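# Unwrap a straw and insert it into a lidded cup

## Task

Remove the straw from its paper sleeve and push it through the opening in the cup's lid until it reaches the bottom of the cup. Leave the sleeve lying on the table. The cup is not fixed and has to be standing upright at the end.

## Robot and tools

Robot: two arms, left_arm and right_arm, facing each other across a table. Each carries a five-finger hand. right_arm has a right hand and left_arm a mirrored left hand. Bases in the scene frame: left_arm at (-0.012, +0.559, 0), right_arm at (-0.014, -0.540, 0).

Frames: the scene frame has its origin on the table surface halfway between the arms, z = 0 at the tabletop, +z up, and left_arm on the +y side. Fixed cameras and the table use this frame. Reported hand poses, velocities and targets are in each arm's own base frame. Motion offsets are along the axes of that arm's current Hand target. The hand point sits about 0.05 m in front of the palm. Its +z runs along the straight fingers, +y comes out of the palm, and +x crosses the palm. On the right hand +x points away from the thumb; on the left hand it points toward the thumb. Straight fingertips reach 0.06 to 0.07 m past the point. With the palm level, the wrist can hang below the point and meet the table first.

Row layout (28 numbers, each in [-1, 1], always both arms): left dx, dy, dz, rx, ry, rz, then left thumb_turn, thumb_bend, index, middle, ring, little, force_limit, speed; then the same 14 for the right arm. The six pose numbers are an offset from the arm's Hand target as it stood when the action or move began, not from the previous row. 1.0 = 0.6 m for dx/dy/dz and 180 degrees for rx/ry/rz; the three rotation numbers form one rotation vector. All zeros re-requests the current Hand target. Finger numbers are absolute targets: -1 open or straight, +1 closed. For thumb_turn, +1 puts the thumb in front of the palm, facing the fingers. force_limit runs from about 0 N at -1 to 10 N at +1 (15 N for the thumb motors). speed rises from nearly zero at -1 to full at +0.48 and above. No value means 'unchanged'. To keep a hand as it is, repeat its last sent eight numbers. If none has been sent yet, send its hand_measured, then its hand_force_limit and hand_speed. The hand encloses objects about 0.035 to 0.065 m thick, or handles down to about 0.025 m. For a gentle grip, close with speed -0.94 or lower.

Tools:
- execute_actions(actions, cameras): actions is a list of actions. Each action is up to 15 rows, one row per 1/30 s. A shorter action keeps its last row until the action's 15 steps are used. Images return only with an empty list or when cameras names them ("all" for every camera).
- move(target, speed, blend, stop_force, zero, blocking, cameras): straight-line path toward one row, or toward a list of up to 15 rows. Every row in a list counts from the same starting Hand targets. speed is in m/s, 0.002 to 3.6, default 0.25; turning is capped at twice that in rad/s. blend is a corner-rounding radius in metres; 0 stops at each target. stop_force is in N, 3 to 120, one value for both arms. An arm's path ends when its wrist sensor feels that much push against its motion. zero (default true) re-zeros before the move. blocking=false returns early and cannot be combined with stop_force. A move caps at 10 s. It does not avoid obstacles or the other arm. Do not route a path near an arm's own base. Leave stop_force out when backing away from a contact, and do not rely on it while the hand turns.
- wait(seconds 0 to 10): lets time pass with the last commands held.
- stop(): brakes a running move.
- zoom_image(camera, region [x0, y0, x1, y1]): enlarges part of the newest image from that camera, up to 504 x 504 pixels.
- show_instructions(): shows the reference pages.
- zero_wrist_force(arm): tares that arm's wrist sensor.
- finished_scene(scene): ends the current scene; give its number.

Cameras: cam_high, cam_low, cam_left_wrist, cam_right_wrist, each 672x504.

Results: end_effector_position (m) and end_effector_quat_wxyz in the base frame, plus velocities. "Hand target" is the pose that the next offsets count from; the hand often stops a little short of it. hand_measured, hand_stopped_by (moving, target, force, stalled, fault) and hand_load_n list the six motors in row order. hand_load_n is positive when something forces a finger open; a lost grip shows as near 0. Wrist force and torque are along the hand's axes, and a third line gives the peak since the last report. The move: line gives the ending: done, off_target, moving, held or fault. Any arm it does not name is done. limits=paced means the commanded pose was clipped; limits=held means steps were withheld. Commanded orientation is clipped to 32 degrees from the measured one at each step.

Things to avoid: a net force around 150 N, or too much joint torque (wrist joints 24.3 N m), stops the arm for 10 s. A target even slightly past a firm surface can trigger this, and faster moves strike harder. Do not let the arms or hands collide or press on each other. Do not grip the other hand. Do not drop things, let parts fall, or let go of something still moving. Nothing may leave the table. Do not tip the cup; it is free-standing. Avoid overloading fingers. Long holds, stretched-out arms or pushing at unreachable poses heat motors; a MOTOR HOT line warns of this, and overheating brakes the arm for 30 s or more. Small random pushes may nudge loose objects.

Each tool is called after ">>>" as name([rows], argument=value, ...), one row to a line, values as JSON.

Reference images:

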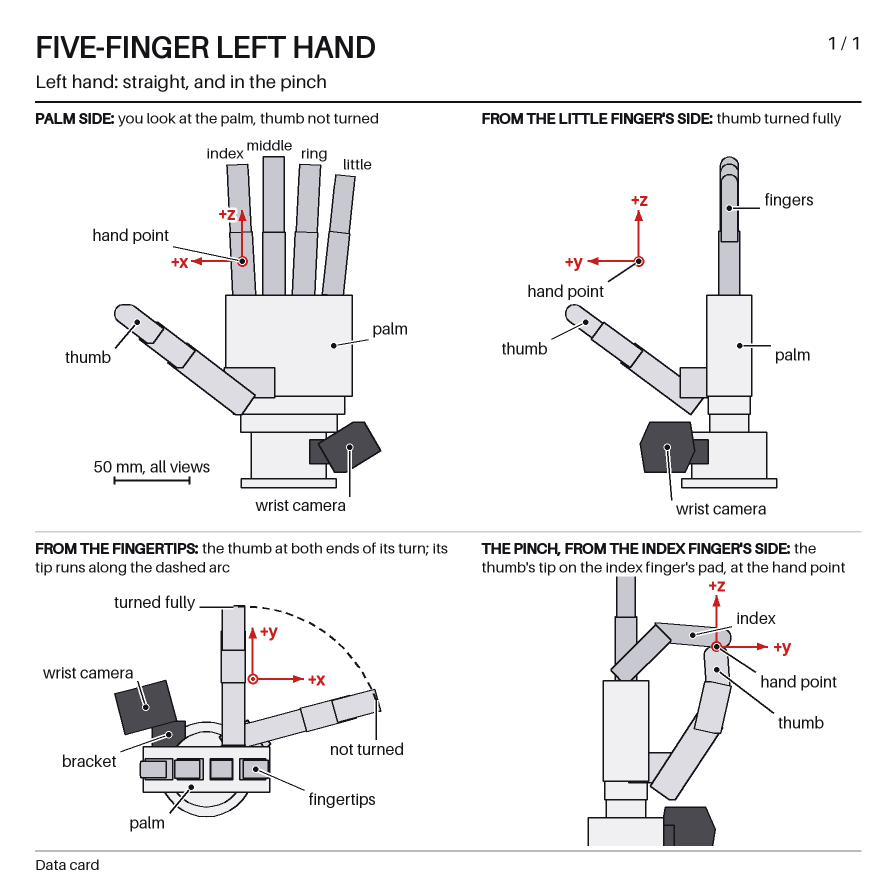

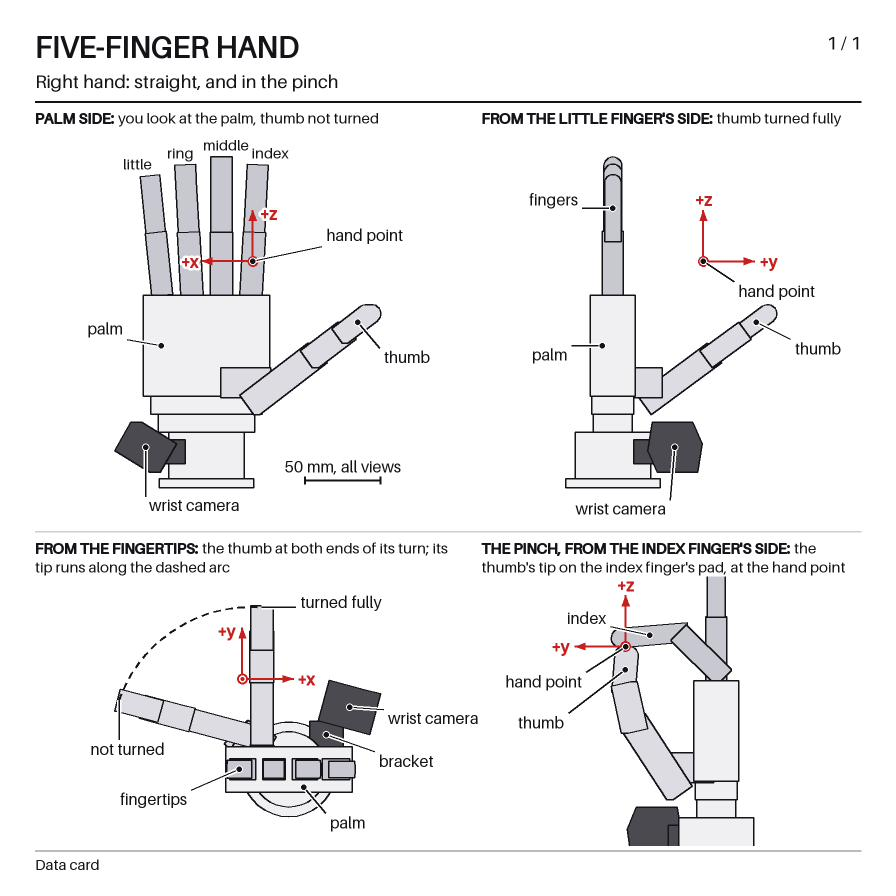

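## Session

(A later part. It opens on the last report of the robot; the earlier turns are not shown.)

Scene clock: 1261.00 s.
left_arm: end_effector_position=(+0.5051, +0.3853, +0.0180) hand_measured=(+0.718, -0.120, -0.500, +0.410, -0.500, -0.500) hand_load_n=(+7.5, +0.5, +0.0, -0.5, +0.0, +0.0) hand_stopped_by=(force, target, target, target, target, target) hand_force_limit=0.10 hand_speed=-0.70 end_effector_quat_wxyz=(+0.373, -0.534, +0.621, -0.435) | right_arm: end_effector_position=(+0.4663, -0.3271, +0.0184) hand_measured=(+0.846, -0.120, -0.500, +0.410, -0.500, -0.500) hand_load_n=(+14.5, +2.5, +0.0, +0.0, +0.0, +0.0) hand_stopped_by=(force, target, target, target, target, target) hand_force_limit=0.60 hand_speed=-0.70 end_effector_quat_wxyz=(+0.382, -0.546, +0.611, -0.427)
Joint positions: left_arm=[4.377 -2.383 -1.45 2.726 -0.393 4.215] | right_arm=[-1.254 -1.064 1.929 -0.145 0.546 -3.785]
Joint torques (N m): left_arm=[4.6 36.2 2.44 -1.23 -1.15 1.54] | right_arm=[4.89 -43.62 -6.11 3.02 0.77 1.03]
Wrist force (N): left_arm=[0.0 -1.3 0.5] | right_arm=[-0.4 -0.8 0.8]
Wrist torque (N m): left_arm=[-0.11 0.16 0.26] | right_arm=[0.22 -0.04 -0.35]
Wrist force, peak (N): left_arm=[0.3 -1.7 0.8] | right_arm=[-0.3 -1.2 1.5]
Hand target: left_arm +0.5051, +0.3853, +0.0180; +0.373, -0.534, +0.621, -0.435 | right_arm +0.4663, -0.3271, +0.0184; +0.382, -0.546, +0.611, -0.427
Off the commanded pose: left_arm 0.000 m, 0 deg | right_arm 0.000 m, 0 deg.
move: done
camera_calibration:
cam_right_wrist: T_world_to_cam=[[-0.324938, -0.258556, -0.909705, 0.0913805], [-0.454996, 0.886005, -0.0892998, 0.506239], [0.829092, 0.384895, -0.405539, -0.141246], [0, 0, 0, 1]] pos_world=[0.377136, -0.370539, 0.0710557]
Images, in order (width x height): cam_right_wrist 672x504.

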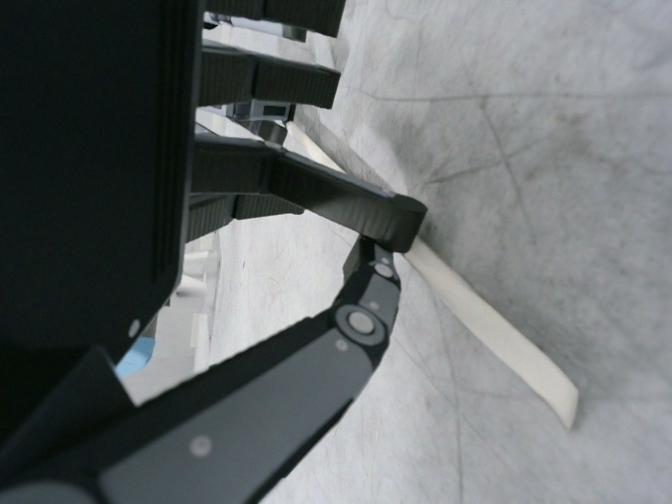

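>>> move([
  [0,0,0,0,0,0, 0.99,-0.12,-0.5,0.41,-0.5,-0.5,0.1,-0.7, 0,0,0,0,0,0, 0.5,-0.12,-0.5,0.41,-0.5,-0.5,0.0,-0.2],
  [0,0,0,0,0,0, 0.99,-0.12,-0.5,0.41,-0.5,-0.5,0.1,-0.7, 0,-0.0188,-0.0068,0,0,0, 0.5,-0.12,-0.5,0.41,-0.5,-0.5,0.0,-0.2],
  [0,0.0094,0.0034,0,0,0, 0.99,-0.12,-0.5,0.41,-0.5,-0.5,0.1,-0.7, 0.0157,-0.0171,-0.0116,0,-0.0117,-0.0043, 0.5,-0.12,-0.5,0.41,-0.5,-0.5,0.0,-0.2],
], speed=0.08)

>>> move(target=[0,0,0,0,0,0, 0.99,-0.12,-0.5,0.41,-0.5,-0.5,0.1,-0.7, 0,0.0335,0.0122,0,0,0, 0.5,-0.12,-0.5,0.41,-0.5,-0.5,0.0,-0.2], speed=0.012, stop_force=3, cameras=["cam_right_wrist"])

>>> zoom_image(camera="cam_right_wrist", region=[260, 80, 580, 320])

Scene clock: 1295.17 s.
left_arm: end_effector_position=(+0.5050, +0.3852, +0.0119) hand_measured=(+0.718, -0.120, -0.500, +0.410, -0.500, -0.500) hand_load_n=(+7.5, +1.0, +0.0, +0.5, +0.0, +0.0) hand_stopped_by=(force, target, target, target, target, target) hand_force_limit=0.10 hand_speed=-0.70 end_effector_quat_wxyz=(+0.373, -0.534, +0.621, -0.435) | right_arm: end_effector_position=(+0.4622, -0.3361, +0.0304) hand_measured=(+0.500, -0.120, -0.500, +0.410, -0.500, -0.500) hand_load_n=(+0.0, +0.0, +0.0, +0.0, +0.0, +0.0) hand_stopped_by=(target, target, target, target, target, target) hand_force_limit=0.00 hand_speed=-0.20 end_effector_quat_wxyz=(-0.391, +0.558, -0.600, +0.420)
Joint positions: left_arm=[4.377 -2.392 -1.451 2.737 -0.393 4.215] | right_arm=[-1.276 -1.047 1.872 -0.032 0.501 -3.868]
Joint torques (N m): left_arm=[5.32 48.87 7.45 -3.54 -0.83 0.15] | right_arm=[5.82 -44.19 -9.12 -0.46 -0.22 0.69]
Wrist force (N): left_arm=[0.1 -1.7 0.4] | right_arm=[-0.1 -0.5 0.8]
Wrist torque (N m): left_arm=[-0.14 0.20 0.28] | right_arm=[0.22 -0.05 -0.43]
Wrist force, peak (N): left_arm=[0.2 -2.1 0.4] | right_arm=[-0.5 -1.2 0.9]
Hand target: left_arm +0.5050, +0.3853, +0.0120; +0.373, -0.534, +0.621, -0.435 | right_arm +0.4622, -0.3361, +0.0305; -0.391, +0.558, -0.600, +0.420
Off the commanded pose: left_arm 0.000 m, 0 deg | right_arm 0.000 m, 0 deg.
move: done

Scene clock: 1297.33 s.
left_arm: end_effector_position=(+0.5050, +0.3853, +0.0120) hand_measured=(+0.718, -0.120, -0.500, +0.410, -0.500, -0.500) hand_load_n=(+7.5, +1.0, +0.0, +0.5, +0.0, +0.0) hand_stopped_by=(force, target, target, target, target, target) hand_force_limit=0.10 hand_speed=-0.70 end_effector_quat_wxyz=(+0.373, -0.534, +0.621, -0.435) | right_arm: end_effector_position=(+0.4622, -0.3361, +0.0165) hand_measured=(+0.500, -0.120, -0.500, +0.410, -0.500, -0.500) hand_load_n=(+0.5, -1.5, +0.0, +0.0, -0.5, +0.0) hand_stopped_by=(target, target, target, target, target, target) hand_force_limit=0.00 hand_speed=-0.20 end_effector_quat_wxyz=(-0.391, +0.558, -0.600, +0.420)
Joint positions: left_arm=[4.377 -2.392 -1.451 2.736 -0.393 4.215] | right_arm=[-1.276 -1.022 1.879 -0.064 0.501 -3.869]
Joint torques (N m): left_arm=[3.34 48.18 23 -3.57 0.84 -1.56] | right_arm=[5.98 -44.12 -18.4 3.31 -1.45 0.03]
Wrist force (N): left_arm=[0.1 -2.0 0.5] | right_arm=[0.1 -2.6 0.0]
Wrist torque (N m): left_arm=[-0.18 0.23 0.27] | right_arm=[0.15 -0.05 -0.43]
Wrist force, peak (N): left_arm=[0.2 -2.2 0.4] | right_arm=[0.0 -4.0 -0.9]
Hand target: left_arm +0.5050, +0.3853, +0.0120; +0.373, -0.534, +0.621, -0.435 | right_arm +0.4622, -0.3361, +0.0165; -0.391, +0.558, -0.600, +0.420 (not the last commanded pose)
Off the commanded pose: left_arm 0.000 m, 0 deg | right_arm 0.007 m, 0 deg.
move: contact (right_arm)
camera_calibration:
cam_right_wrist: T_world_to_cam=[[-0.314467, -0.271283, -0.909679, 0.0768683], [-0.489431, 0.867437, -0.0894947, 0.521884], [0.813368, 0.417082, -0.405555, -0.117064], [0, 0, 0, 1]] pos_world=[0.374815, -0.383023, 0.0691555]
Images, in order (width x height): cam_right_wrist 672x504.

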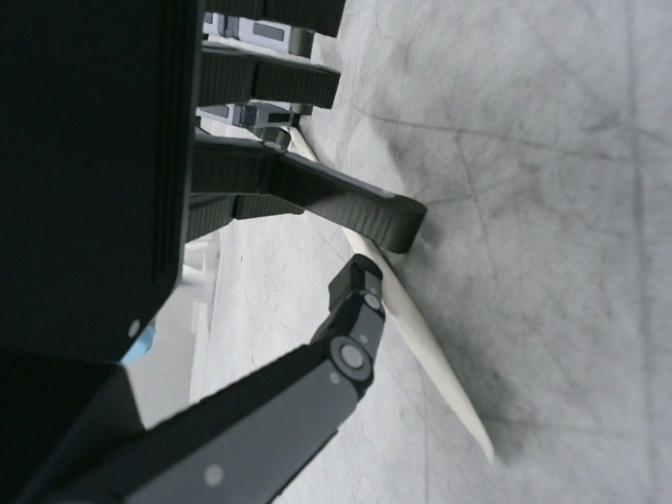

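Scaled by 1.575.

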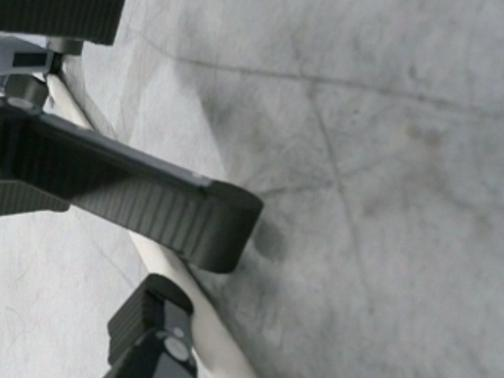

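>>> move([
  [0,0,0,0,0,0, 0.99,-0.12,-0.5,0.41,-0.5,-0.5,0.1,-0.7, 0,-0.0094,-0.0034,0,0,0, 0.5,-0.12,-0.5,0.41,-0.5,-0.5,0.0,-0.2],
  [0,0,0,0,0,0, 0.99,-0.12,-0.5,0.41,-0.5,-0.5,0.1,-0.7, -0.0085,-0.0094,-0.0034,0,0,0, 0.5,-0.12,-0.5,0.41,-0.5,-0.5,0.0,-0.2],
], speed=0.05)

>>> move(target=[0,0,0,0,0,0, 0.99,-0.12,-0.5,0.41,-0.5,-0.5,0.1,-0.7, 0,0.0212,0.0077,0,0,0, 0.5,-0.12,-0.5,0.41,-0.5,-0.5,0.0,-0.2], speed=0.012, stop_force=3, cameras=["cam_right_wrist"])

>>> zoom_image(camera="cam_right_wrist", region=[260, 80, 580, 320])

Scene clock: 1310.33 s.
left_arm: end_effector_position=(+0.5050, +0.3853, +0.0120) hand_measured=(+0.718, -0.120, -0.500, +0.410, -0.500, -0.500) hand_load_n=(+7.0, +1.0, +0.0, +0.5, +0.0, +0.0) hand_stopped_by=(force, target, target, target, target, target) hand_force_limit=0.10 hand_speed=-0.70 end_effector_quat_wxyz=(+0.373, -0.534, +0.621, -0.435) | right_arm: end_effector_position=(+0.4626, -0.3310, +0.0226) hand_measured=(+0.500, -0.120, -0.500, +0.410, -0.500, -0.500) hand_load_n=(+0.0, +0.0, +0.0, +0.0, +0.0, +0.0) hand_stopped_by=(target, target, target, target, target, target) hand_force_limit=0.00 hand_speed=-0.20 end_effector_quat_wxyz=(-0.390, +0.558, -0.600, +0.420) end_effector_velocity=(+0.000, -0.003, +0.001) end_effector_angular_velocity=(+0.000, +0.000, -0.001)
Joint positions: left_arm=[4.377 -2.392 -1.451 2.736 -0.393 4.215] | right_arm=[-1.271 -1.042 1.89 -0.062 0.505 -3.862]
Joint velocities: left_arm=[within noise] | right_arm=[-0.001 0.003 -0.007 0.006 0 -0.001]
Joint torques (N m): left_arm=[-0.45 44.38 22.72 -3.16 3.72 -1.47] | right_arm=[-6.39 -23.39 -19.97 3.52 -2.03 -0.69]
Wrist force (N): left_arm=[0.3 -1.8 0.5] | right_arm=[0.0 -0.6 0.7]
Wrist torque (N m): left_arm=[-0.14 0.18 0.29] | right_arm=[0.22 -0.04 -0.43]
Wrist force, peak (N): left_arm=[0.3 -2.2 0.4] | right_arm=[0.0 -3.1 -0.1]
Hand target: left_arm +0.5050, +0.3853, +0.0120; +0.373, -0.534, +0.621, -0.435 | right_arm +0.4626, -0.3310, +0.0225; -0.391, +0.558, -0.600, +0.420
Off the commanded pose: left_arm 0.000 m, 0 deg | right_arm 0.000 m, 0 deg.
move: done

Scene clock: 1311.97 s.
left_arm: end_effector_position=(+0.5050, +0.3853, +0.0120) hand_measured=(+0.718, -0.120, -0.500, +0.410, -0.500, -0.500) hand_load_n=(+7.5, +1.0, +0.0, +0.5, +0.0, +0.0) hand_stopped_by=(force, target, target, target, target, target) hand_force_limit=0.10 hand_speed=-0.70 end_effector_quat_wxyz=(+0.373, -0.534, +0.621, -0.435) | right_arm: end_effector_position=(+0.4626, -0.3310, +0.0149) hand_measured=(+0.500, -0.120, -0.500, +0.410, -0.500, -0.500) hand_load_n=(+1.0, -1.0, +0.0, +0.0, +0.0, +0.0) hand_stopped_by=(target, target, target, target, target, target) hand_force_limit=0.00 hand_speed=-0.20 end_effector_quat_wxyz=(-0.391, +0.558, -0.600, +0.420)
Joint positions: left_arm=[4.377 -2.392 -1.451 2.736 -0.393 4.215] | right_arm=[-1.271 -1.027 1.893 -0.079 0.504 -3.862]
Joint torques (N m): left_arm=[-2.01 44.58 21.57 -3.15 3.53 -1.38] | right_arm=[-7.15 -44.29 -18.67 3.54 -0.43 -1.48]
Wrist force (N): left_arm=[0.2 -2.0 0.4] | right_arm=[-0.5 -2.1 0.5]
Wrist torque (N m): left_arm=[-0.13 0.16 0.28] | right_arm=[0.18 -0.06 -0.42]
Wrist force, peak (N): left_arm=[0.4 -2.3 0.9] | right_arm=[-1.1 -4.5 -0.6]
Hand target: left_arm +0.5050, +0.3853, +0.0120; +0.373, -0.534, +0.621, -0.435 | right_arm +0.4626, -0.3310, +0.0149; -0.391, +0.558, -0.600, +0.420 (not the last commanded pose)
Off the commanded pose: left_arm 0.000 m, 0 deg | right_arm 0.006 m, 0 deg.
move: contact (right_arm)
camera_calibration:
cam_right_wrist: T_world_to_cam=[[-0.314512, -0.271204, -0.909687, 0.0769694], [-0.489403, 0.867462, -0.0894114, 0.517506], [0.813368, 0.417083, -0.405555, -0.120165], [0, 0, 0, 1]] pos_world=[0.375215, -0.377924, 0.0675555]
Images, in order (width x height): cam_right_wrist 672x504.

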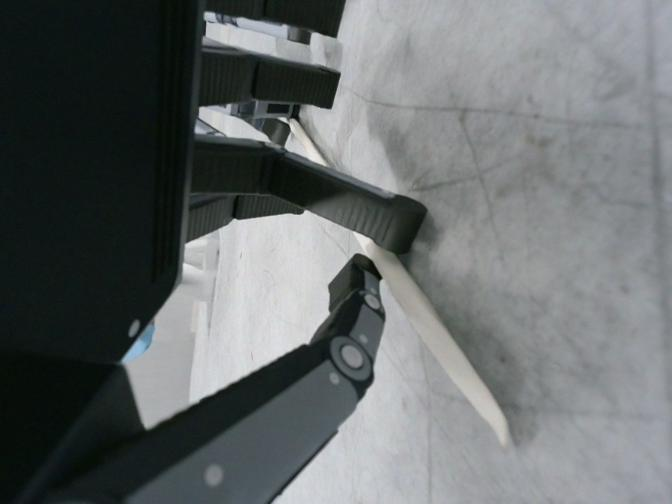

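Scaled by 1.575.

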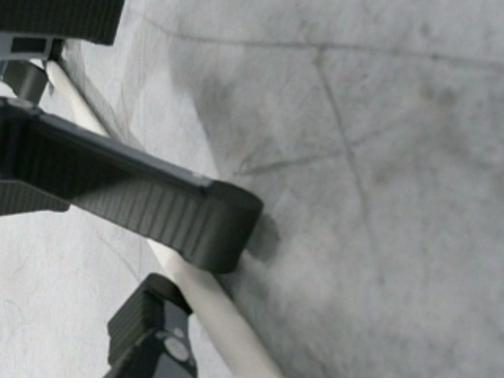

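>>> move(target=[0,0,0,0,0,0, 0.99,-0.12,-0.5,0.41,-0.5,-0.5,0.1,-0.7, -0.0025,-0.003,-0.001,0,0,0, 0.35,-0.12,-0.5,0.41,-0.5,-0.5,0.0,-0.2], speed=0.05)

>>> move(target=[0,0,0,0,0,0, 0.99,-0.12,-0.5,0.41,-0.5,-0.5,0.1,-0.7, 0,0.0140,0.0051,0,0,0, 0.35,-0.12,-0.5,0.41,-0.5,-0.5,0.0,-0.2], speed=0.012, stop_force=3, cameras=["cam_right_wrist"])

>>> zoom_image(camera="cam_right_wrist", region=[260, 80, 580, 320])

Scene clock: 1321.90 s.
left_arm: end_effector_position=(+0.5050, +0.3853, +0.0120) hand_measured=(+0.718, -0.120, -0.500, +0.410, -0.500, -0.500) hand_load_n=(+7.5, +1.0, +0.0, +0.0, +0.0, +0.0) hand_stopped_by=(force, target, target, target, target, target) hand_force_limit=0.10 hand_speed=-0.70 end_effector_quat_wxyz=(+0.373, -0.534, +0.621, -0.435) | right_arm: end_effector_position=(+0.4627, -0.3295, +0.0169) hand_measured=(+0.350, -0.120, -0.500, +0.410, -0.500, -0.500) hand_load_n=(+0.0, +0.0, +0.0, +0.0, +0.0, +0.0) hand_stopped_by=(target, target, target, target, target, target) hand_force_limit=0.00 hand_speed=-0.20 end_effector_quat_wxyz=(-0.391, +0.558, -0.600, +0.420)
Joint positions: left_arm=[4.377 -2.392 -1.451 2.736 -0.393 4.215] | right_arm=[-1.27 -1.033 1.896 -0.078 0.506 -3.86]
Joint torques (N m): left_arm=[-4.33 40.78 20.93 -2.94 3.45 -1.32] | right_arm=[6.13 -35.39 -9.09 3.16 0.6 1.78]
Wrist force (N): left_arm=[-0.1 -1.7 0.8] | right_arm=[0.2 -0.5 0.8]
Wrist torque (N m): left_arm=[-0.16 0.24 0.26] | right_arm=[0.22 -0.08 -0.41]
Wrist force, peak (N): left_arm=[0.1 -2.5 0.7] | right_arm=[-0.5 -2.8 0.6]
Hand target: left_arm +0.5050, +0.3853, +0.0120; +0.373, -0.534, +0.621, -0.435 | right_arm +0.4627, -0.3295, +0.0168; -0.391, +0.558, -0.600, +0.420
Off the commanded pose: left_arm 0.000 m, 0 deg | right_arm 0.000 m, 0 deg.
move: done

Scene clock: 1323.40 s.
left_arm: end_effector_position=(+0.5050, +0.3853, +0.0120) hand_measured=(+0.718, -0.120, -0.500, +0.410, -0.500, -0.500) hand_load_n=(+7.5, +1.0, +0.0, +0.5, +0.0, +0.0) hand_stopped_by=(force, target, target, target, target, target) hand_force_limit=0.10 hand_speed=-0.70 end_effector_quat_wxyz=(+0.373, -0.534, +0.621, -0.435) | right_arm: end_effector_position=(+0.4627, -0.3295, +0.0118) hand_measured=(+0.350, -0.120, -0.500, +0.410, -0.500, -0.500) hand_load_n=(+0.0, +0.0, +0.0, -0.5, +0.0, +0.0) hand_stopped_by=(target, target, target, target, target, target) hand_force_limit=0.00 hand_speed=-0.20 end_effector_quat_wxyz=(-0.391, +0.558, -0.600, +0.420)
Joint positions: left_arm=[4.377 -2.392 -1.451 2.736 -0.393 4.215] | right_arm=[-1.27 -1.023 1.898 -0.09 0.506 -3.86]
Joint torques (N m): left_arm=[-3.42 40.12 21.54 -2.77 3.4 -1.54] | right_arm=[4.68 -44.08 -18.1 3.14 -0.07 0.67]
Wrist force (N): left_arm=[-0.1 -1.7 0.6] | right_arm=[0.2 -3.3 0.7]
Wrist torque (N m): left_arm=[-0.15 0.22 0.27] | right_arm=[0.12 -0.05 -0.50]
Wrist force, peak (N): left_arm=[0.0 -2.0 0.4] | right_arm=[0.1 -13.8 0.0]
Hand target: left_arm +0.5050, +0.3853, +0.0120; +0.373, -0.534, +0.621, -0.435 | right_arm +0.4627, -0.3295, +0.0118; -0.391, +0.558, -0.600, +0.420 (not the last commanded pose)
Off the commanded pose: left_arm 0.000 m, 0 deg | right_arm 0.004 m, 0 deg.
move: contact (right_arm)
camera_calibration:
cam_right_wrist: T_world_to_cam=[[-0.314467, -0.271283, -0.909679, 0.0745405], [-0.489431, 0.867437, -0.0894947, 0.515983], [0.813368, 0.417082, -0.405555, -0.122129], [0, 0, 0, 1]] pos_world=[0.375315, -0.376423, 0.0644555]
Images, in order (width x height): cam_right_wrist 672x504.

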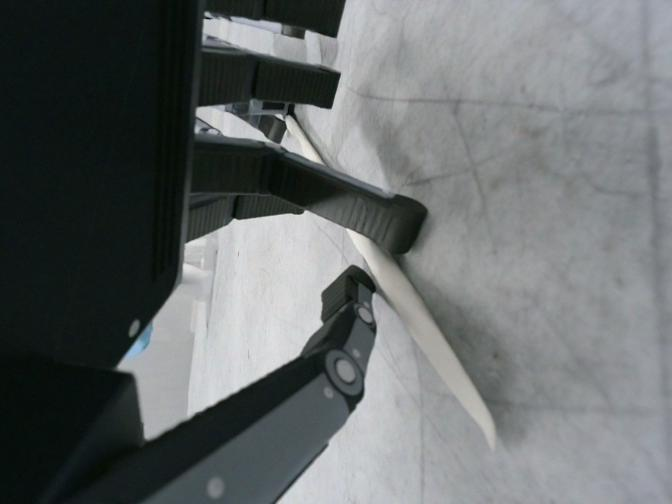

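Scaled by 1.575.

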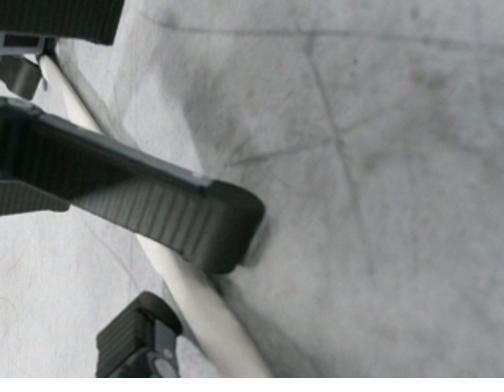

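>>> move([
  [0,0,0,0,0,0, 0.99,-0.12,-0.5,0.41,-0.5,-0.5,0.1,-0.7, 0,-0.0009,-0.0003,0,0,0, 1.0,-0.12,-0.5,0.41,-0.5,-0.5,0.0,-0.85],
  [0,0,0,0,0,0, 0.99,-0.12,-0.5,0.41,-0.5,-0.5,0.1,-0.7, 0,-0.0009,-0.0003,0,0,0, 0.99,-0.12,-0.5,0.41,-0.5,-0.5,0.6,-0.7],
  [0,-0.0063,-0.0023,0,0,0, 0.99,-0.12,-0.5,0.41,-0.5,-0.5,0.1,-0.7, 0,-0.0072,-0.0026,0,0,0, 0.99,-0.12,-0.5,0.41,-0.5,-0.5,0.6,-0.7],
  [0,-0.0063,-0.0023,0,0,0, 0.99,-0.12,-0.5,0.41,-0.5,-0.5,0.1,-0.7, -0.0003,-0.0015,-0.0183,0,0,0, 0.98,-0.12,-0.5,0.41,-0.5,-0.5,0.6,-0.5],
  [0,-0.0063,-0.0023,0,0,0, 0.99,-0.12,-0.5,0.41,-0.5,-0.5,0.1,-0.7, -0.0007,0.0042,-0.0340,0,0,0, 0.97,-0.12,-0.5,0.41,-0.5,-0.5,0.6,-0.5],
  [0,-0.0063,-0.0023,0,0,0, 0.99,-0.12,-0.5,0.41,-0.5,-0.5,0.1,-0.7, -0.0010,0.0099,-0.0497,0,0,0, 0.96,-0.12,-0.5,0.41,-0.5,-0.5,0.6,-0.5],
  [0,-0.0063,-0.0023,0,0,0, 0.99,-0.12,-0.5,0.41,-0.5,-0.5,0.1,-0.7, -0.0014,0.0156,-0.0654,0,0,0, 0.95,-0.12,-0.5,0.41,-0.5,-0.5,0.6,-0.5],
  [0,-0.0063,-0.0023,0,0,0, 0.99,-0.12,-0.5,0.41,-0.5,-0.5,0.1,-0.7, -0.0017,0.0213,-0.0811,0,0,0, 0.94,-0.12,-0.5,0.41,-0.5,-0.5,0.6,-0.5],
], speed=0.03, cameras=["cam_right_wrist","cam_left_wrist"])

>>> zoom_image(camera="cam_right_wrist", region=[250, 80, 570, 320])

>>> zoom_image(camera="cam_left_wrist", region=[330, 90, 450, 200])

Scene clock: 1361.20 s.
left_arm: end_effector_position=(+0.5050, +0.3853, +0.0160) hand_measured=(+0.718, -0.120, -0.500, +0.410, -0.500, -0.500) hand_load_n=(+7.5, +0.5, +0.0, -1.0, +0.0, +0.0) hand_stopped_by=(force, target, target, target, target, target) hand_force_limit=0.10 hand_speed=-0.70 end_effector_quat_wxyz=(+0.373, -0.534, +0.621, -0.435) | right_arm: end_effector_position=(+0.4129, -0.3249, +0.0165) hand_measured=(+0.860, -0.120, -0.500, +0.410, -0.500, -0.500) hand_load_n=(+18.0, +2.5, +0.0, -0.5, +0.0, +0.0) hand_stopped_by=(force, target, target, target, target, target) hand_force_limit=0.60 hand_speed=-0.50 end_effector_quat_wxyz=(-0.391, +0.558, -0.600, +0.420)
Joint positions: left_arm=[4.377 -2.386 -1.45 2.729 -0.393 4.215] | right_arm=[-1.393 -1.037 1.963 0.047 0.427 -4.07]
Joint torques (N m): left_arm=[5.85 36.8 3.08 -1.18 -0.69 1.67] | right_arm=[6.99 -25.55 -18.25 -1 0.5 2.5]
Wrist force (N): left_arm=[-0.1 -1.2 0.5] | right_arm=[-0.6 -0.8 0.8]
Wrist torque (N m): left_arm=[-0.11 0.19 0.25] | right_arm=[0.19 0.01 -0.41]
Wrist force, peak (N): left_arm=[-0.1 -3.9 5.6] | right_arm=[-0.3 -2.9 6.1]
Hand target: left_arm +0.5050, +0.3853, +0.0160; +0.373, -0.534, +0.621, -0.435 | right_arm +0.4129, -0.3249, +0.0165; -0.391, +0.558, -0.600, +0.420
Off the commanded pose: left_arm 0.000 m, 0 deg | right_arm 0.000 m, 0 deg.
move: done
camera_calibration:
cam_left_wrist: T_world_to_cam=[[0.319205, -0.298351, 0.899497, -0.0599215], [-0.646773, -0.762325, -0.0233322, 0.624508], [0.69267, -0.574323, -0.436303, -0.0062543], [0, 0, 0, 1]] pos_world=[0.427375, 0.454609, 0.0657416]
cam_right_wrist: T_world_to_cam=[[-0.314512, -0.271204, -0.909687, 0.0643256], [-0.489403, 0.867462, -0.0894114, 0.487976], [0.813368, 0.417083, -0.405555, -0.0815951], [0, 0, 0, 1]] pos_world=[0.325415, -0.371824, 0.0690555]
Images, in order (width x height): cam_left_wrist 672x504, cam_right_wrist 672x504.

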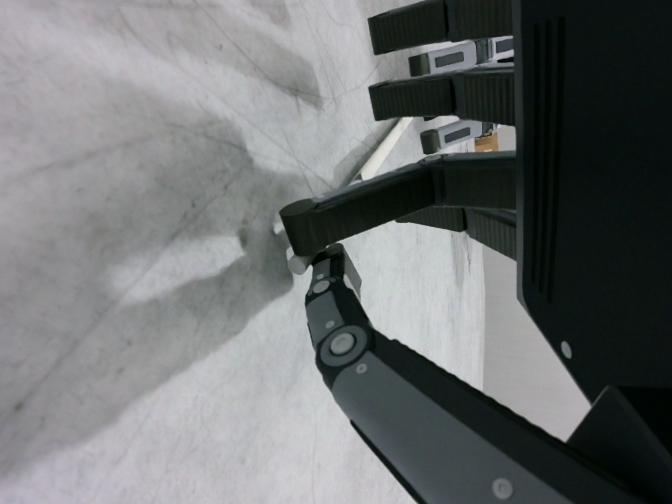

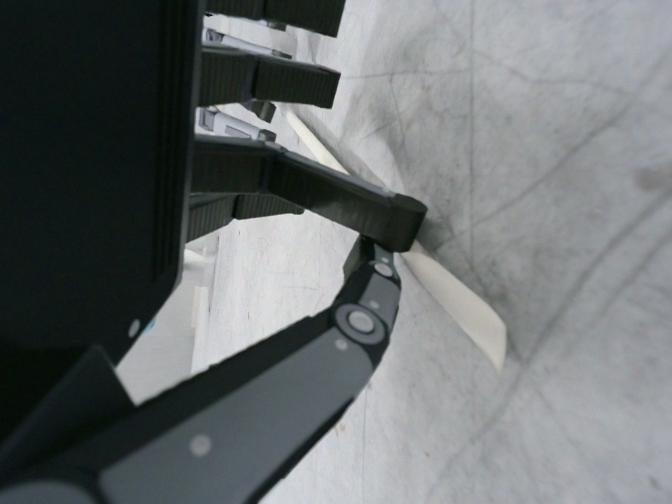

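Scaled by 1.575.

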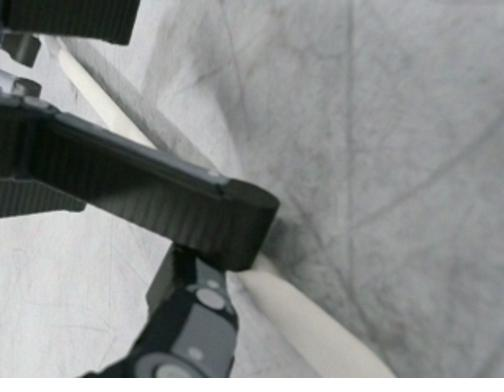

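Scaled by 4.200.

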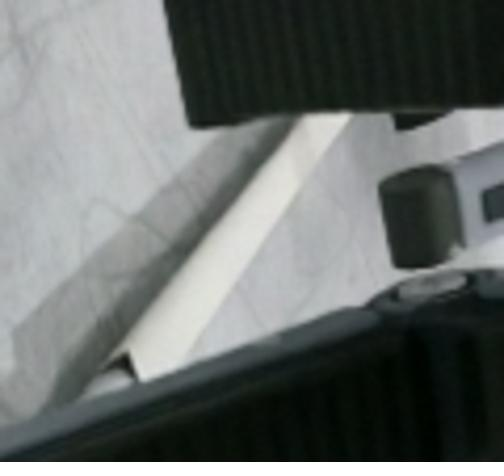

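>>> move([
  [0.0007,0.0152,-0.0417,0,0,0, 0.99,-0.12,-0.5,0.41,-0.5,-0.5,0.1,-0.7, -0.0011,0.0190,-0.0522,0,0,0, 0.95,-0.12,-0.5,0.41,-0.5,-0.5,0.6,-0.5],
  [0.0022,0.0457,-0.1251,0,0,0, 0.99,-0.12,-0.5,0.41,-0.5,-0.5,0.1,-0.7, -0.0034,0.0570,-0.1567,0,0,0, 0.95,-0.12,-0.5,0.41,-0.5,-0.5,0.6,-0.5],
], speed=0.05, cameras=["cam_right_wrist","cam_left_wrist","cam_high"])

>>> zoom_image(camera="cam_right_wrist", region=[250, 80, 570, 320])

>>> zoom_image(camera="cam_high", region=[270, 60, 430, 180])

Scene clock: 1386.17 s.
left_arm: end_effector_position=(+0.4258, +0.3961, +0.0159) hand_measured=(+0.718, -0.120, -0.500, +0.410, -0.500, -0.500) hand_load_n=(+7.5, +1.0, +0.0, +0.0, +0.0, +0.0) hand_stopped_by=(force, target, target, target, target, target) hand_force_limit=0.10 hand_speed=-0.70 end_effector_quat_wxyz=(+0.373, -0.534, +0.621, -0.436) | right_arm: end_effector_position=(+0.3132, -0.3155, +0.0165) hand_measured=(+0.860, -0.120, -0.500, +0.410, -0.500, -0.500) hand_load_n=(+18.0, +2.5, -0.5, -0.5, +0.0, +0.0) hand_stopped_by=(force, target, target, target, target, target) hand_force_limit=0.60 hand_speed=-0.50 end_effector_quat_wxyz=(-0.391, +0.558, -0.600, +0.420)
Joint positions: left_arm=[4.534 -2.411 -1.529 2.441 -0.35 4.635] | right_arm=[-1.683 -0.934 2.072 0.54 0.351 -4.827]
Joint torques (N m): left_arm=[-8.33 43.5 20.74 -1.16 3.23 -0.89] | right_arm=[3.04 -42.13 -13.44 0.24 -3.07 0]
Wrist force (N): left_arm=[-0.2 -1.4 1.0] | right_arm=[0.0 -0.8 0.9]
Wrist torque (N m): left_arm=[-0.16 0.27 0.26] | right_arm=[0.15 -0.06 -0.44]
Wrist force, peak (N): left_arm=[0.1 -2.1 1.3] | right_arm=[-0.7 -0.9 1.8]
Hand target: left_arm +0.4259, +0.3961, +0.0159; +0.373, -0.534, +0.621, -0.435 | right_arm +0.3132, -0.3156, +0.0165; -0.391, +0.558, -0.600, +0.420
Off the commanded pose: left_arm 0.000 m, 0 deg | right_arm 0.000 m, 0 deg.
move: done
camera_calibration:
cam_left_wrist: T_world_to_cam=[[0.319201, -0.298189, 0.899552, -0.0314055], [-0.646784, -0.76232, -0.0231914, 0.581507], [0.692662, -0.574413, -0.436197, 0.0548024], [0, 0, 0, 1]] pos_world=[0.348175, 0.465409, 0.0656416]
cam_right_wrist: T_world_to_cam=[[-0.314493, -0.270961, -0.909766, 0.0356125], [-0.489362, 0.867506, -0.0892095, 0.431158], [0.8134, 0.417149, -0.405423, -0.00445428], [0, 0, 0, 1]] pos_world=[0.225815, -0.362524, 0.0690565]
Images, in order (width x height): cam_high 672x504, cam_left_wrist 672x504, cam_right_wrist 672x504.

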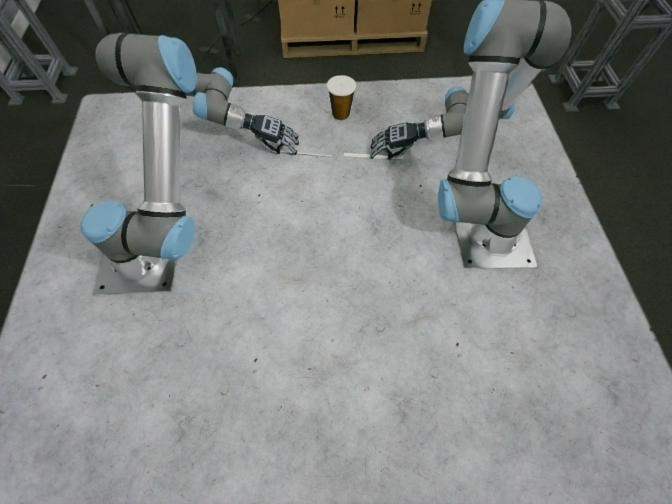

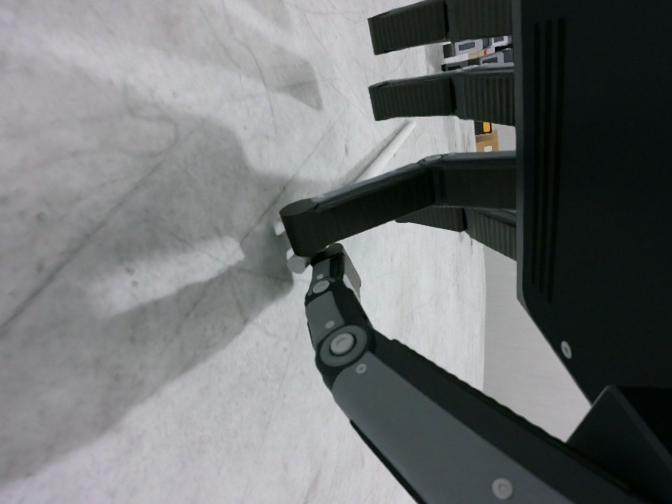

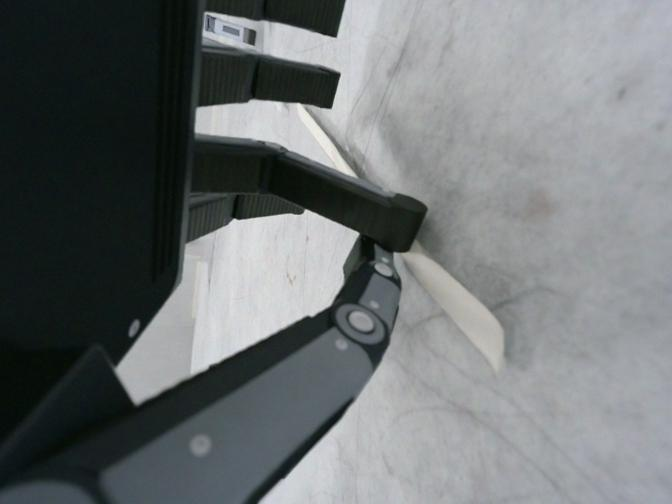

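Scaled by 1.575.

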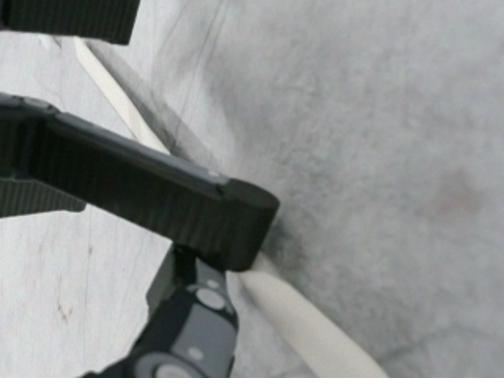

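Scaled by 3.150.

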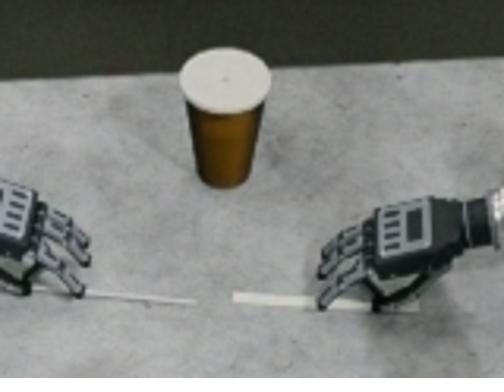

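>>> move([
  [0,0,0,0,0,0, 0.99,-0.12,-0.5,0.41,-0.5,-0.5,0.1,-0.7, -0.1772,-0.0582,0.0380,0,-0.2086,-0.0760, 0.95,-0.12,-0.5,0.41,-0.5,-0.5,0.6,-0.5],
  [0,0,0,0,0,0, 0.99,-0.12,-0.5,0.41,-0.5,-0.5,0.1,-0.7, -0.1772,-0.0127,0.0545,0,-0.2086,-0.0760, 0.3,-0.12,-0.5,0.41,-0.5,-0.5,0.0,-0.5],
  [0,0,0,0,0,0, 0.99,-0.12,-0.5,0.41,-0.5,-0.5,0.1,-0.7, -0.1772,-0.0910,0.0260,0,-0.2086,-0.0760, 0.3,-0.12,-0.5,0.41,-0.5,-0.5,0.0,-0.5],
], speed=[0.22,0.04,0.12], cameras=["cam_high","cam_right_wrist"])

>>> zoom_image(camera="cam_high", region=[250, 60, 450, 210])

Scene clock: 1417.57 s.
left_arm: end_effector_position=(+0.4259, +0.3961, +0.0159) hand_measured=(+0.718, -0.120, -0.500, +0.410, -0.500, -0.500) hand_load_n=(+7.5, +1.0, +0.0, +0.5, +0.0, +0.0) hand_stopped_by=(force, target, target, target, target, target) hand_force_limit=0.10 hand_speed=-0.70 end_effector_quat_wxyz=(+0.373, -0.534, +0.621, -0.435) | right_arm: end_effector_position=(+0.3542, -0.2119, +0.0625) hand_measured=(+0.300, -0.120, -0.500, +0.410, -0.500, -0.500) hand_load_n=(+0.0, +0.0, +0.0, +0.0, -0.5, +0.0) hand_stopped_by=(target, target, target, target, target, target) hand_force_limit=0.00 hand_speed=-0.50 end_effector_quat_wxyz=(-0.511, +0.729, -0.373, +0.261)
Joint positions: left_arm=[4.533 -2.411 -1.529 2.441 -0.35 4.635] | right_arm=[-1.399 -0.844 1.96 1.332 0.565 -5.671]
Joint torques (N m): left_arm=[-7.1 46.01 8.51 -0.76 -1.32 -1.72] | right_arm=[-4.11 -31.57 -13.14 0.19 0.91 -0.69]
Wrist force (N): left_arm=[0.1 -1.6 1.0] | right_arm=[-0.5 -0.8 0.9]
Wrist torque (N m): left_arm=[-0.19 0.22 0.29] | right_arm=[0.16 0.02 -0.44]
Wrist force, peak (N): left_arm=[0.1 -1.9 1.2] | right_arm=[4.6 -25.3 -6.3]
Hand target: left_arm +0.4259, +0.3961, +0.0159; +0.373, -0.534, +0.621, -0.435 | right_arm +0.3542, -0.2120, +0.0625; -0.511, +0.729, -0.373, +0.261
Off the commanded pose: left_arm 0.000 m, 0 deg | right_arm 0.000 m, 0 deg.
move: done
camera_calibration:
cam_right_wrist: T_world_to_cam=[[-0.0667646, -0.409904, -0.909682, 0.00124361], [-0.932277, 0.350495, -0.0895107, 0.412666], [0.35553, 0.8421, -0.405544, 0.189834], [0, 0, 0, 1]] pos_world=[0.31731, -0.303987, 0.115056]
Images, in order (width x height): cam_high 672x504, cam_right_wrist 672x504.

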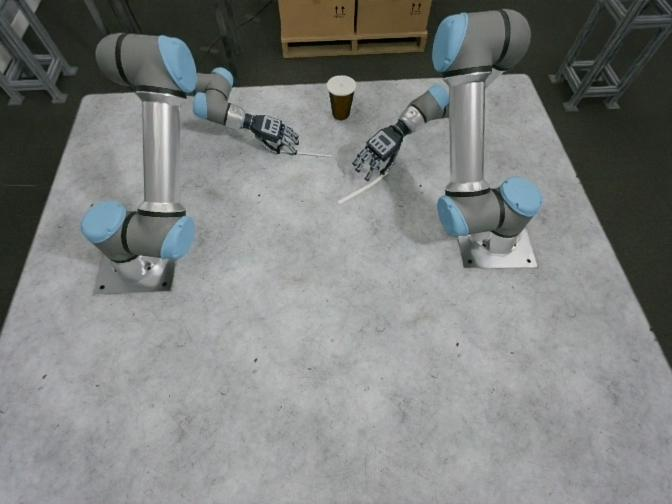

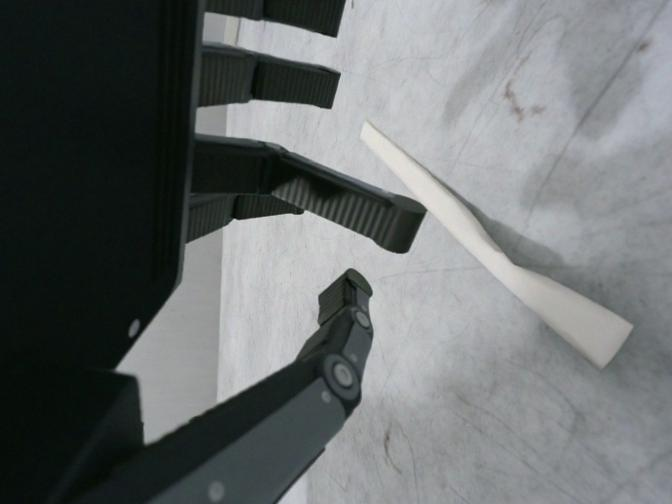

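Scaled by 2.520.

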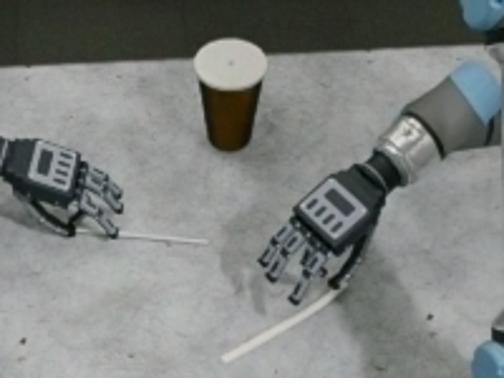

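>>> move(target=[0,0.0061,0.0022,0,0,0, 0.99,-0.12,-0.5,0.41,-0.5,-0.5,0.1,-0.7, 0.3228,0.0005,0.1083,0,0.2164,0.0789, 0.5,-0.12,-0.5,0.41,-0.5,-0.5,0.0,-0.3], speed=0.2, cameras=["cam_right_wrist"])

>>> zoom_image(camera="cam_right_wrist", region=[250, 80, 570, 320])

Scene clock: 1450.67 s.
left_arm: end_effector_position=(+0.4258, +0.3961, +0.0120) hand_measured=(+0.718, -0.120, -0.500, +0.410, -0.500, -0.500) hand_load_n=(+7.5, +1.0, +0.0, +0.5, +0.5, +0.0) hand_stopped_by=(force, target, target, target, target, target) hand_force_limit=0.10 hand_speed=-0.70 end_effector_quat_wxyz=(+0.373, -0.534, +0.621, -0.435) | right_arm: end_effector_position=(+0.5169, -0.3332, +0.0400) hand_measured=(+0.500, -0.120, -0.500, +0.410, -0.500, -0.500) hand_load_n=(+0.0, +0.0, +0.0, +0.0, +0.0, +0.0) hand_stopped_by=(target, target, target, target, target, target) hand_force_limit=0.00 hand_speed=-0.30 end_effector_quat_wxyz=(+0.385, -0.550, +0.607, -0.425)
Joint positions: left_arm=[4.533 -2.418 -1.529 2.448 -0.35 4.635] | right_arm=[-1.148 -1.055 1.812 -0.126 0.618 -3.679]
Joint torques (N m): left_arm=[2.22 39.73 -0.48 -1.77 -1.1 1.68] | right_arm=[-0.78 -24.77 -20.53 0.43 0.59 1.42]
Wrist force (N): left_arm=[0.1 -1.6 1.0] | right_arm=[0.0 -0.7 0.8]
Wrist torque (N m): left_arm=[-0.16 0.22 0.28] | right_arm=[0.18 -0.09 -0.34]
Wrist force, peak (N): left_arm=[-0.2 -1.8 1.3] | right_arm=[0.1 -1.0 1.5]
Hand target: left_arm +0.4258, +0.3961, +0.0120; +0.373, -0.534, +0.621, -0.435 | right_arm +0.5169, -0.3333, +0.0400; +0.385, -0.550, +0.607, -0.425
Off the commanded pose: left_arm 0.000 m, 0 deg | right_arm 0.000 m, 0 deg.
move: done
camera_calibration:
cam_right_wrist: T_world_to_cam=[[-0.321361, -0.262811, -0.909757, 0.122625], [-0.466789, 0.87985, -0.0892839, 0.540661], [0.823915, 0.395972, -0.405427, -0.165689], [0, 0, 0, 1]] pos_world=[0.428295, -0.377865, 0.0926565]
Images, in order (width x height): cam_right_wrist 672x504.

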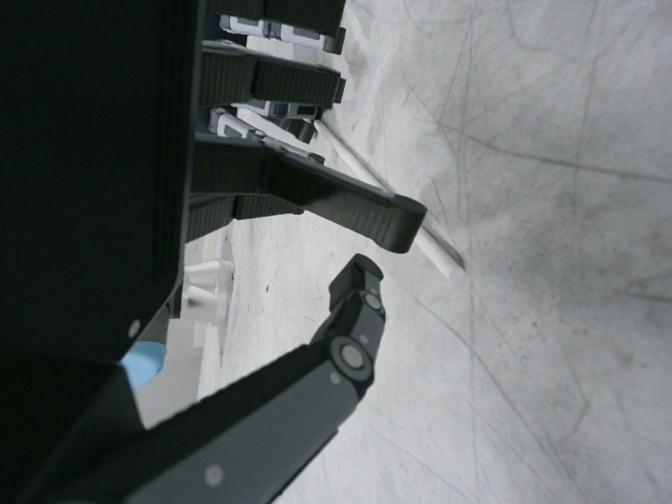

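Scaled by 1.575.

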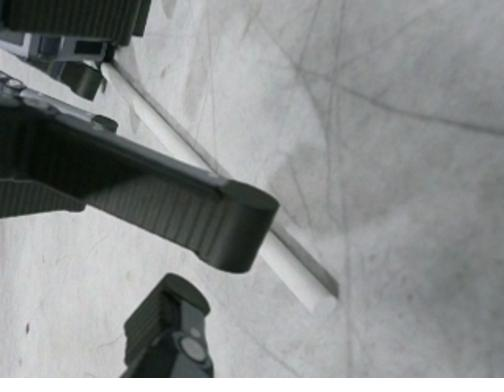

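>>> move([
  [0,0,0,0,0,0, 0.99,-0.12,-0.5,0.41,-0.5,-0.5,0.1,-0.7, 0,-0.0103,0.0282,0,0,0, 0.5,-0.12,-0.5,0.41,-0.5,-0.5,0.0,-0.3],
  [0,0,0,0,0,0, 0.99,-0.12,-0.5,0.41,-0.5,-0.5,0.1,-0.7, 0,0.0173,0.0383,0,0,0, 0.5,-0.12,-0.5,0.41,-0.5,-0.5,0.0,-0.3],
], speed=0.08)

>>> move(target=[0,0,0,0,0,0, 0.99,-0.12,-0.5,0.41,-0.5,-0.5,0.1,-0.7, 0,0.0212,0.0077,0,0,0, 0.5,-0.12,-0.5,0.41,-0.5,-0.5,0.0,-0.3], speed=0.012, stop_force=3, cameras=["cam_right_wrist"])

>>> zoom_image(camera="cam_right_wrist", region=[250, 80, 570, 320])

Scene clock: 1480.07 s.
left_arm: end_effector_position=(+0.4258, +0.3961, +0.0120) hand_measured=(+0.718, -0.120, -0.500, +0.410, -0.500, -0.500) hand_load_n=(+7.5, +1.0, +0.0, +0.5, +0.0, +0.0) hand_stopped_by=(force, target, target, target, target, target) hand_force_limit=0.10 hand_speed=-0.70 end_effector_quat_wxyz=(+0.373, -0.534, +0.621, -0.435) | right_arm: end_effector_position=(+0.5348, -0.3351, +0.0223) hand_measured=(+0.500, -0.120, -0.500, +0.410, -0.500, -0.500) hand_load_n=(+0.0, +0.0, +0.0, +0.0, +0.0, +0.0) hand_stopped_by=(target, target, target, target, target, target) hand_force_limit=0.00 hand_speed=-0.30 end_effector_quat_wxyz=(+0.385, -0.550, +0.607, -0.425)
Joint positions: left_arm=[4.533 -2.418 -1.529 2.448 -0.35 4.635] | right_arm=[-1.113 -1.007 1.785 -0.174 0.647 -3.645]
Joint torques (N m): left_arm=[3.03 43.2 0.94 -2.78 -0.36 0.49] | right_arm=[-5.81 -47.54 -21.01 3.03 -1.47 1.44]
Wrist force (N): left_arm=[-0.1 -1.7 1.1] | right_arm=[0.2 -0.6 0.7]
Wrist torque (N m): left_arm=[-0.20 0.26 0.28] | right_arm=[0.20 -0.08 -0.38]
Wrist force, peak (N): left_arm=[0.0 -1.9 1.1] | right_arm=[0.0 -1.4 0.8]
Hand target: left_arm +0.4258, +0.3961, +0.0120; +0.373, -0.534, +0.621, -0.435 | right_arm +0.5349, -0.3351, +0.0224; +0.385, -0.550, +0.607, -0.425
Off the commanded pose: left_arm 0.000 m, 0 deg | right_arm 0.000 m, 0 deg.
move: done

Scene clock: 1482.00 s.
left_arm: end_effector_position=(+0.4258, +0.3961, +0.0120) hand_measured=(+0.718, -0.120, -0.500, +0.410, -0.500, -0.500) hand_load_n=(+7.5, +1.0, +0.0, +0.5, +0.0, +0.0) hand_stopped_by=(force, target, target, target, target, target) hand_force_limit=0.10 hand_speed=-0.70 end_effector_quat_wxyz=(+0.373, -0.534, +0.621, -0.435) | right_arm: end_effector_position=(+0.5349, -0.3351, +0.0119) hand_measured=(+0.500, -0.120, -0.500, +0.410, -0.500, -0.500) hand_load_n=(+0.0, +0.0, +0.0, -0.5, +0.0, +0.0) hand_stopped_by=(target, target, target, target, target, target) hand_force_limit=0.00 hand_speed=-0.30 end_effector_quat_wxyz=(+0.385, -0.550, +0.607, -0.425)
Joint positions: left_arm=[4.533 -2.418 -1.529 2.448 -0.35 4.635] | right_arm=[-1.113 -0.989 1.79 -0.196 0.647 -3.645]
Joint torques (N m): left_arm=[3.49 44.06 1.39 -2.75 0.03 -0.15] | right_arm=[-4.89 -46.68 -18.58 2.67 -0.44 1.25]
Wrist force (N): left_arm=[-0.2 -1.8 1.2] | right_arm=[0.3 -3.1 0.8]
Wrist torque (N m): left_arm=[-0.21 0.26 0.28] | right_arm=[0.08 -0.08 -0.44]
Wrist force, peak (N): left_arm=[-0.2 -1.8 1.2] | right_arm=[-0.6 -13.1 -0.1]
Hand target: left_arm +0.4258, +0.3961, +0.0120; +0.373, -0.534, +0.621, -0.435 | right_arm +0.5349, -0.3351, +0.0119; +0.385, -0.550, +0.607, -0.425 (not the last commanded pose)
Off the commanded pose: left_arm 0.000 m, 0 deg | right_arm 0.003 m, 0 deg.
move: contact (right_arm)
camera_calibration:
cam_right_wrist: T_world_to_cam=[[-0.321521, -0.262789, -0.909707, 0.102422], [-0.466623, 0.87994, -0.0892694, 0.548186], [0.823946, 0.395788, -0.405542, -0.191237], [0, 0, 0, 1]] pos_world=[0.446296, -0.379766, 0.0645557]
Images, in order (width x height): cam_right_wrist 672x504.

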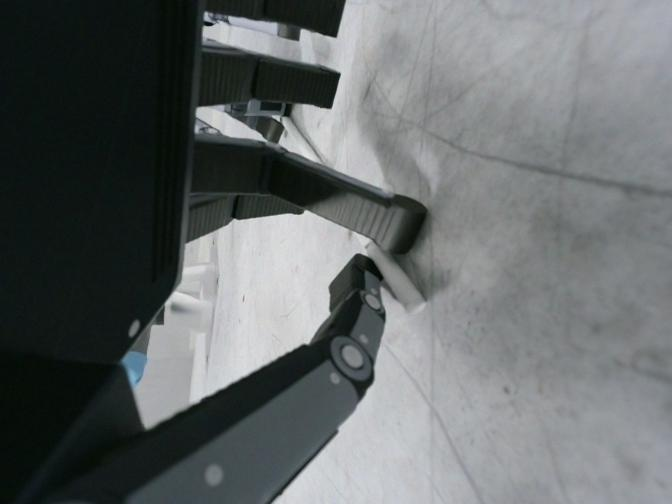

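Scaled by 1.575.

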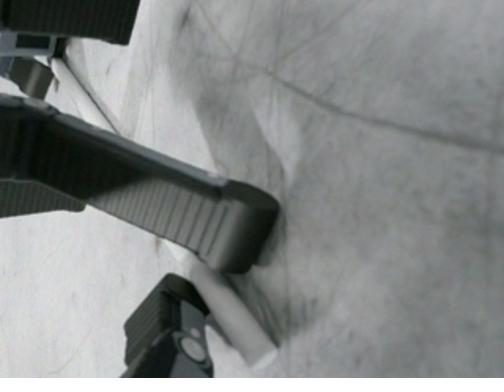

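>>> move([
  [0,0,0,0,0,0, 0.99,-0.12,-0.5,0.41,-0.5,-0.5,0.1,-0.7, 0,-0.0009,-0.0003,0,0,0, 1.0,-0.12,-0.5,0.41,-0.5,-0.5,-0.3,-0.85],
  [0,0,0,0,0,0, 0.99,-0.12,-0.5,0.41,-0.5,-0.5,0.1,-0.7, 0,-0.0009,-0.0003,0,0,0, 0.99,-0.12,-0.5,0.41,-0.5,-0.5,0.15,-0.7],
  [0,0,0,0,0,0, 0.45,-0.12,-0.5,0.41,-0.5,-0.5,0.0,-0.4, 0,-0.0009,-0.0003,0,0,0, 0.99,-0.12,-0.5,0.41,-0.5,-0.5,0.15,-0.7],
  [0.0028,0.0540,-0.1575,0,0,0, 0.45,-0.12,-0.5,0.41,-0.5,-0.5,0.0,-0.4, 0,-0.0009,-0.0003,0,0,0, 0.99,-0.12,-0.5,0.41,-0.5,-0.5,0.15,-0.7],
], speed=0.1, cameras=["cam_right_wrist","cam_left_wrist"])

Scene clock: 1646.13 s.
left_arm: end_effector_position=(+0.3269, +0.4095, +0.0139) hand_measured=(+0.450, -0.120, -0.500, +0.410, -0.500, -0.500) hand_load_n=(+0.0, +0.0, +0.0, +0.0, +0.0, +0.0) hand_stopped_by=(target, target, target, target, target, target) hand_force_limit=0.00 hand_speed=-0.40 end_effector_quat_wxyz=(+0.373, -0.534, +0.621, -0.436) | right_arm: end_effector_position=(+0.5349, -0.3351, +0.0125) hand_measured=(+0.718, -0.120, -0.500, +0.410, -0.500, -0.500) hand_load_n=(+10.5, +1.5, +0.0, -0.5, +0.0, +0.0) hand_stopped_by=(force, target, target, target, target, target) hand_force_limit=0.15 hand_speed=-0.70 end_effector_quat_wxyz=(+0.385, -0.550, +0.607, -0.425)
Joint positions: left_arm=[4.742 -2.459 -1.631 2.059 -0.392 5.204] | right_arm=[-1.113 -0.99 1.79 -0.195 0.647 -3.645]
Joint torques (N m): left_arm=[-0.45 45.61 18.5 -2 3.8 0.39] | right_arm=[4.57 -36.81 -19.25 -1.05 0.47 1.75]
Wrist force (N): left_arm=[0.0 -1.6 0.5] | right_arm=[0.1 -0.6 1.0]
Wrist torque (N m): left_arm=[-0.20 0.23 0.27] | right_arm=[0.16 -0.09 -0.37]
Wrist force, peak (N): left_arm=[-0.2 -2.2 1.9] | right_arm=[0.2 -3.6 0.8]
Hand target: left_arm +0.3269, +0.4096, +0.0139; +0.373, -0.534, +0.621, -0.435 | right_arm +0.5349, -0.3351, +0.0125; +0.385, -0.550, +0.607, -0.425
Off the commanded pose: left_arm 0.000 m, 0 deg | right_arm 0.000 m, 0 deg.
move: done
camera_calibration:
cam_left_wrist: T_world_to_cam=[[0.319238, -0.298103, 0.899568, 0.00605813], [-0.646807, -0.762305, -0.0230775, 0.527709], [0.692624, -0.574479, -0.436171, 0.130254], [0, 0, 0, 1]] pos_world=[0.249175, 0.47891, 0.0635416]
cam_right_wrist: T_world_to_cam=[[-0.321521, -0.262789, -0.909707, 0.102968], [-0.466623, 0.87994, -0.0892694, 0.54824], [0.823946, 0.395788, -0.405542, -0.190994], [0, 0, 0, 1]] pos_world=[0.446296, -0.379766, 0.0651557]
Images, in order (width x height): cam_left_wrist 672x504, cam_right_wrist 672x504.

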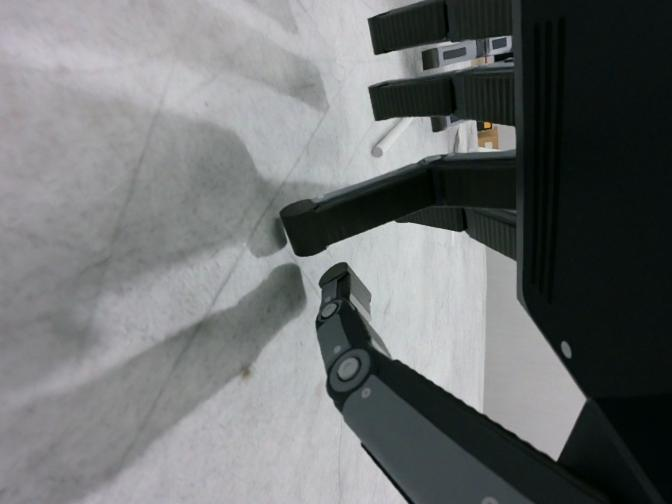

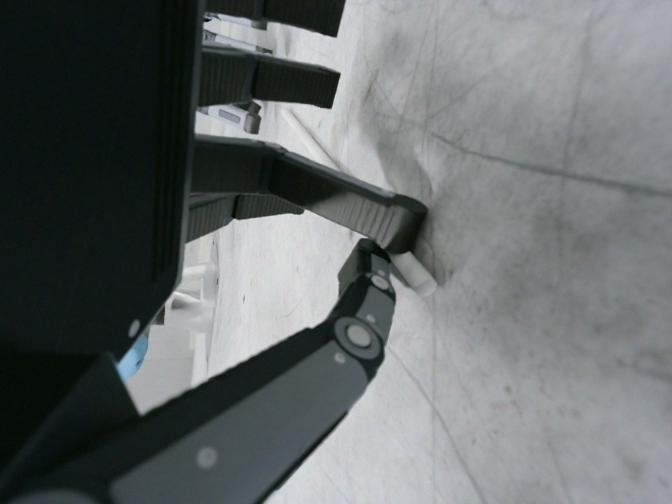

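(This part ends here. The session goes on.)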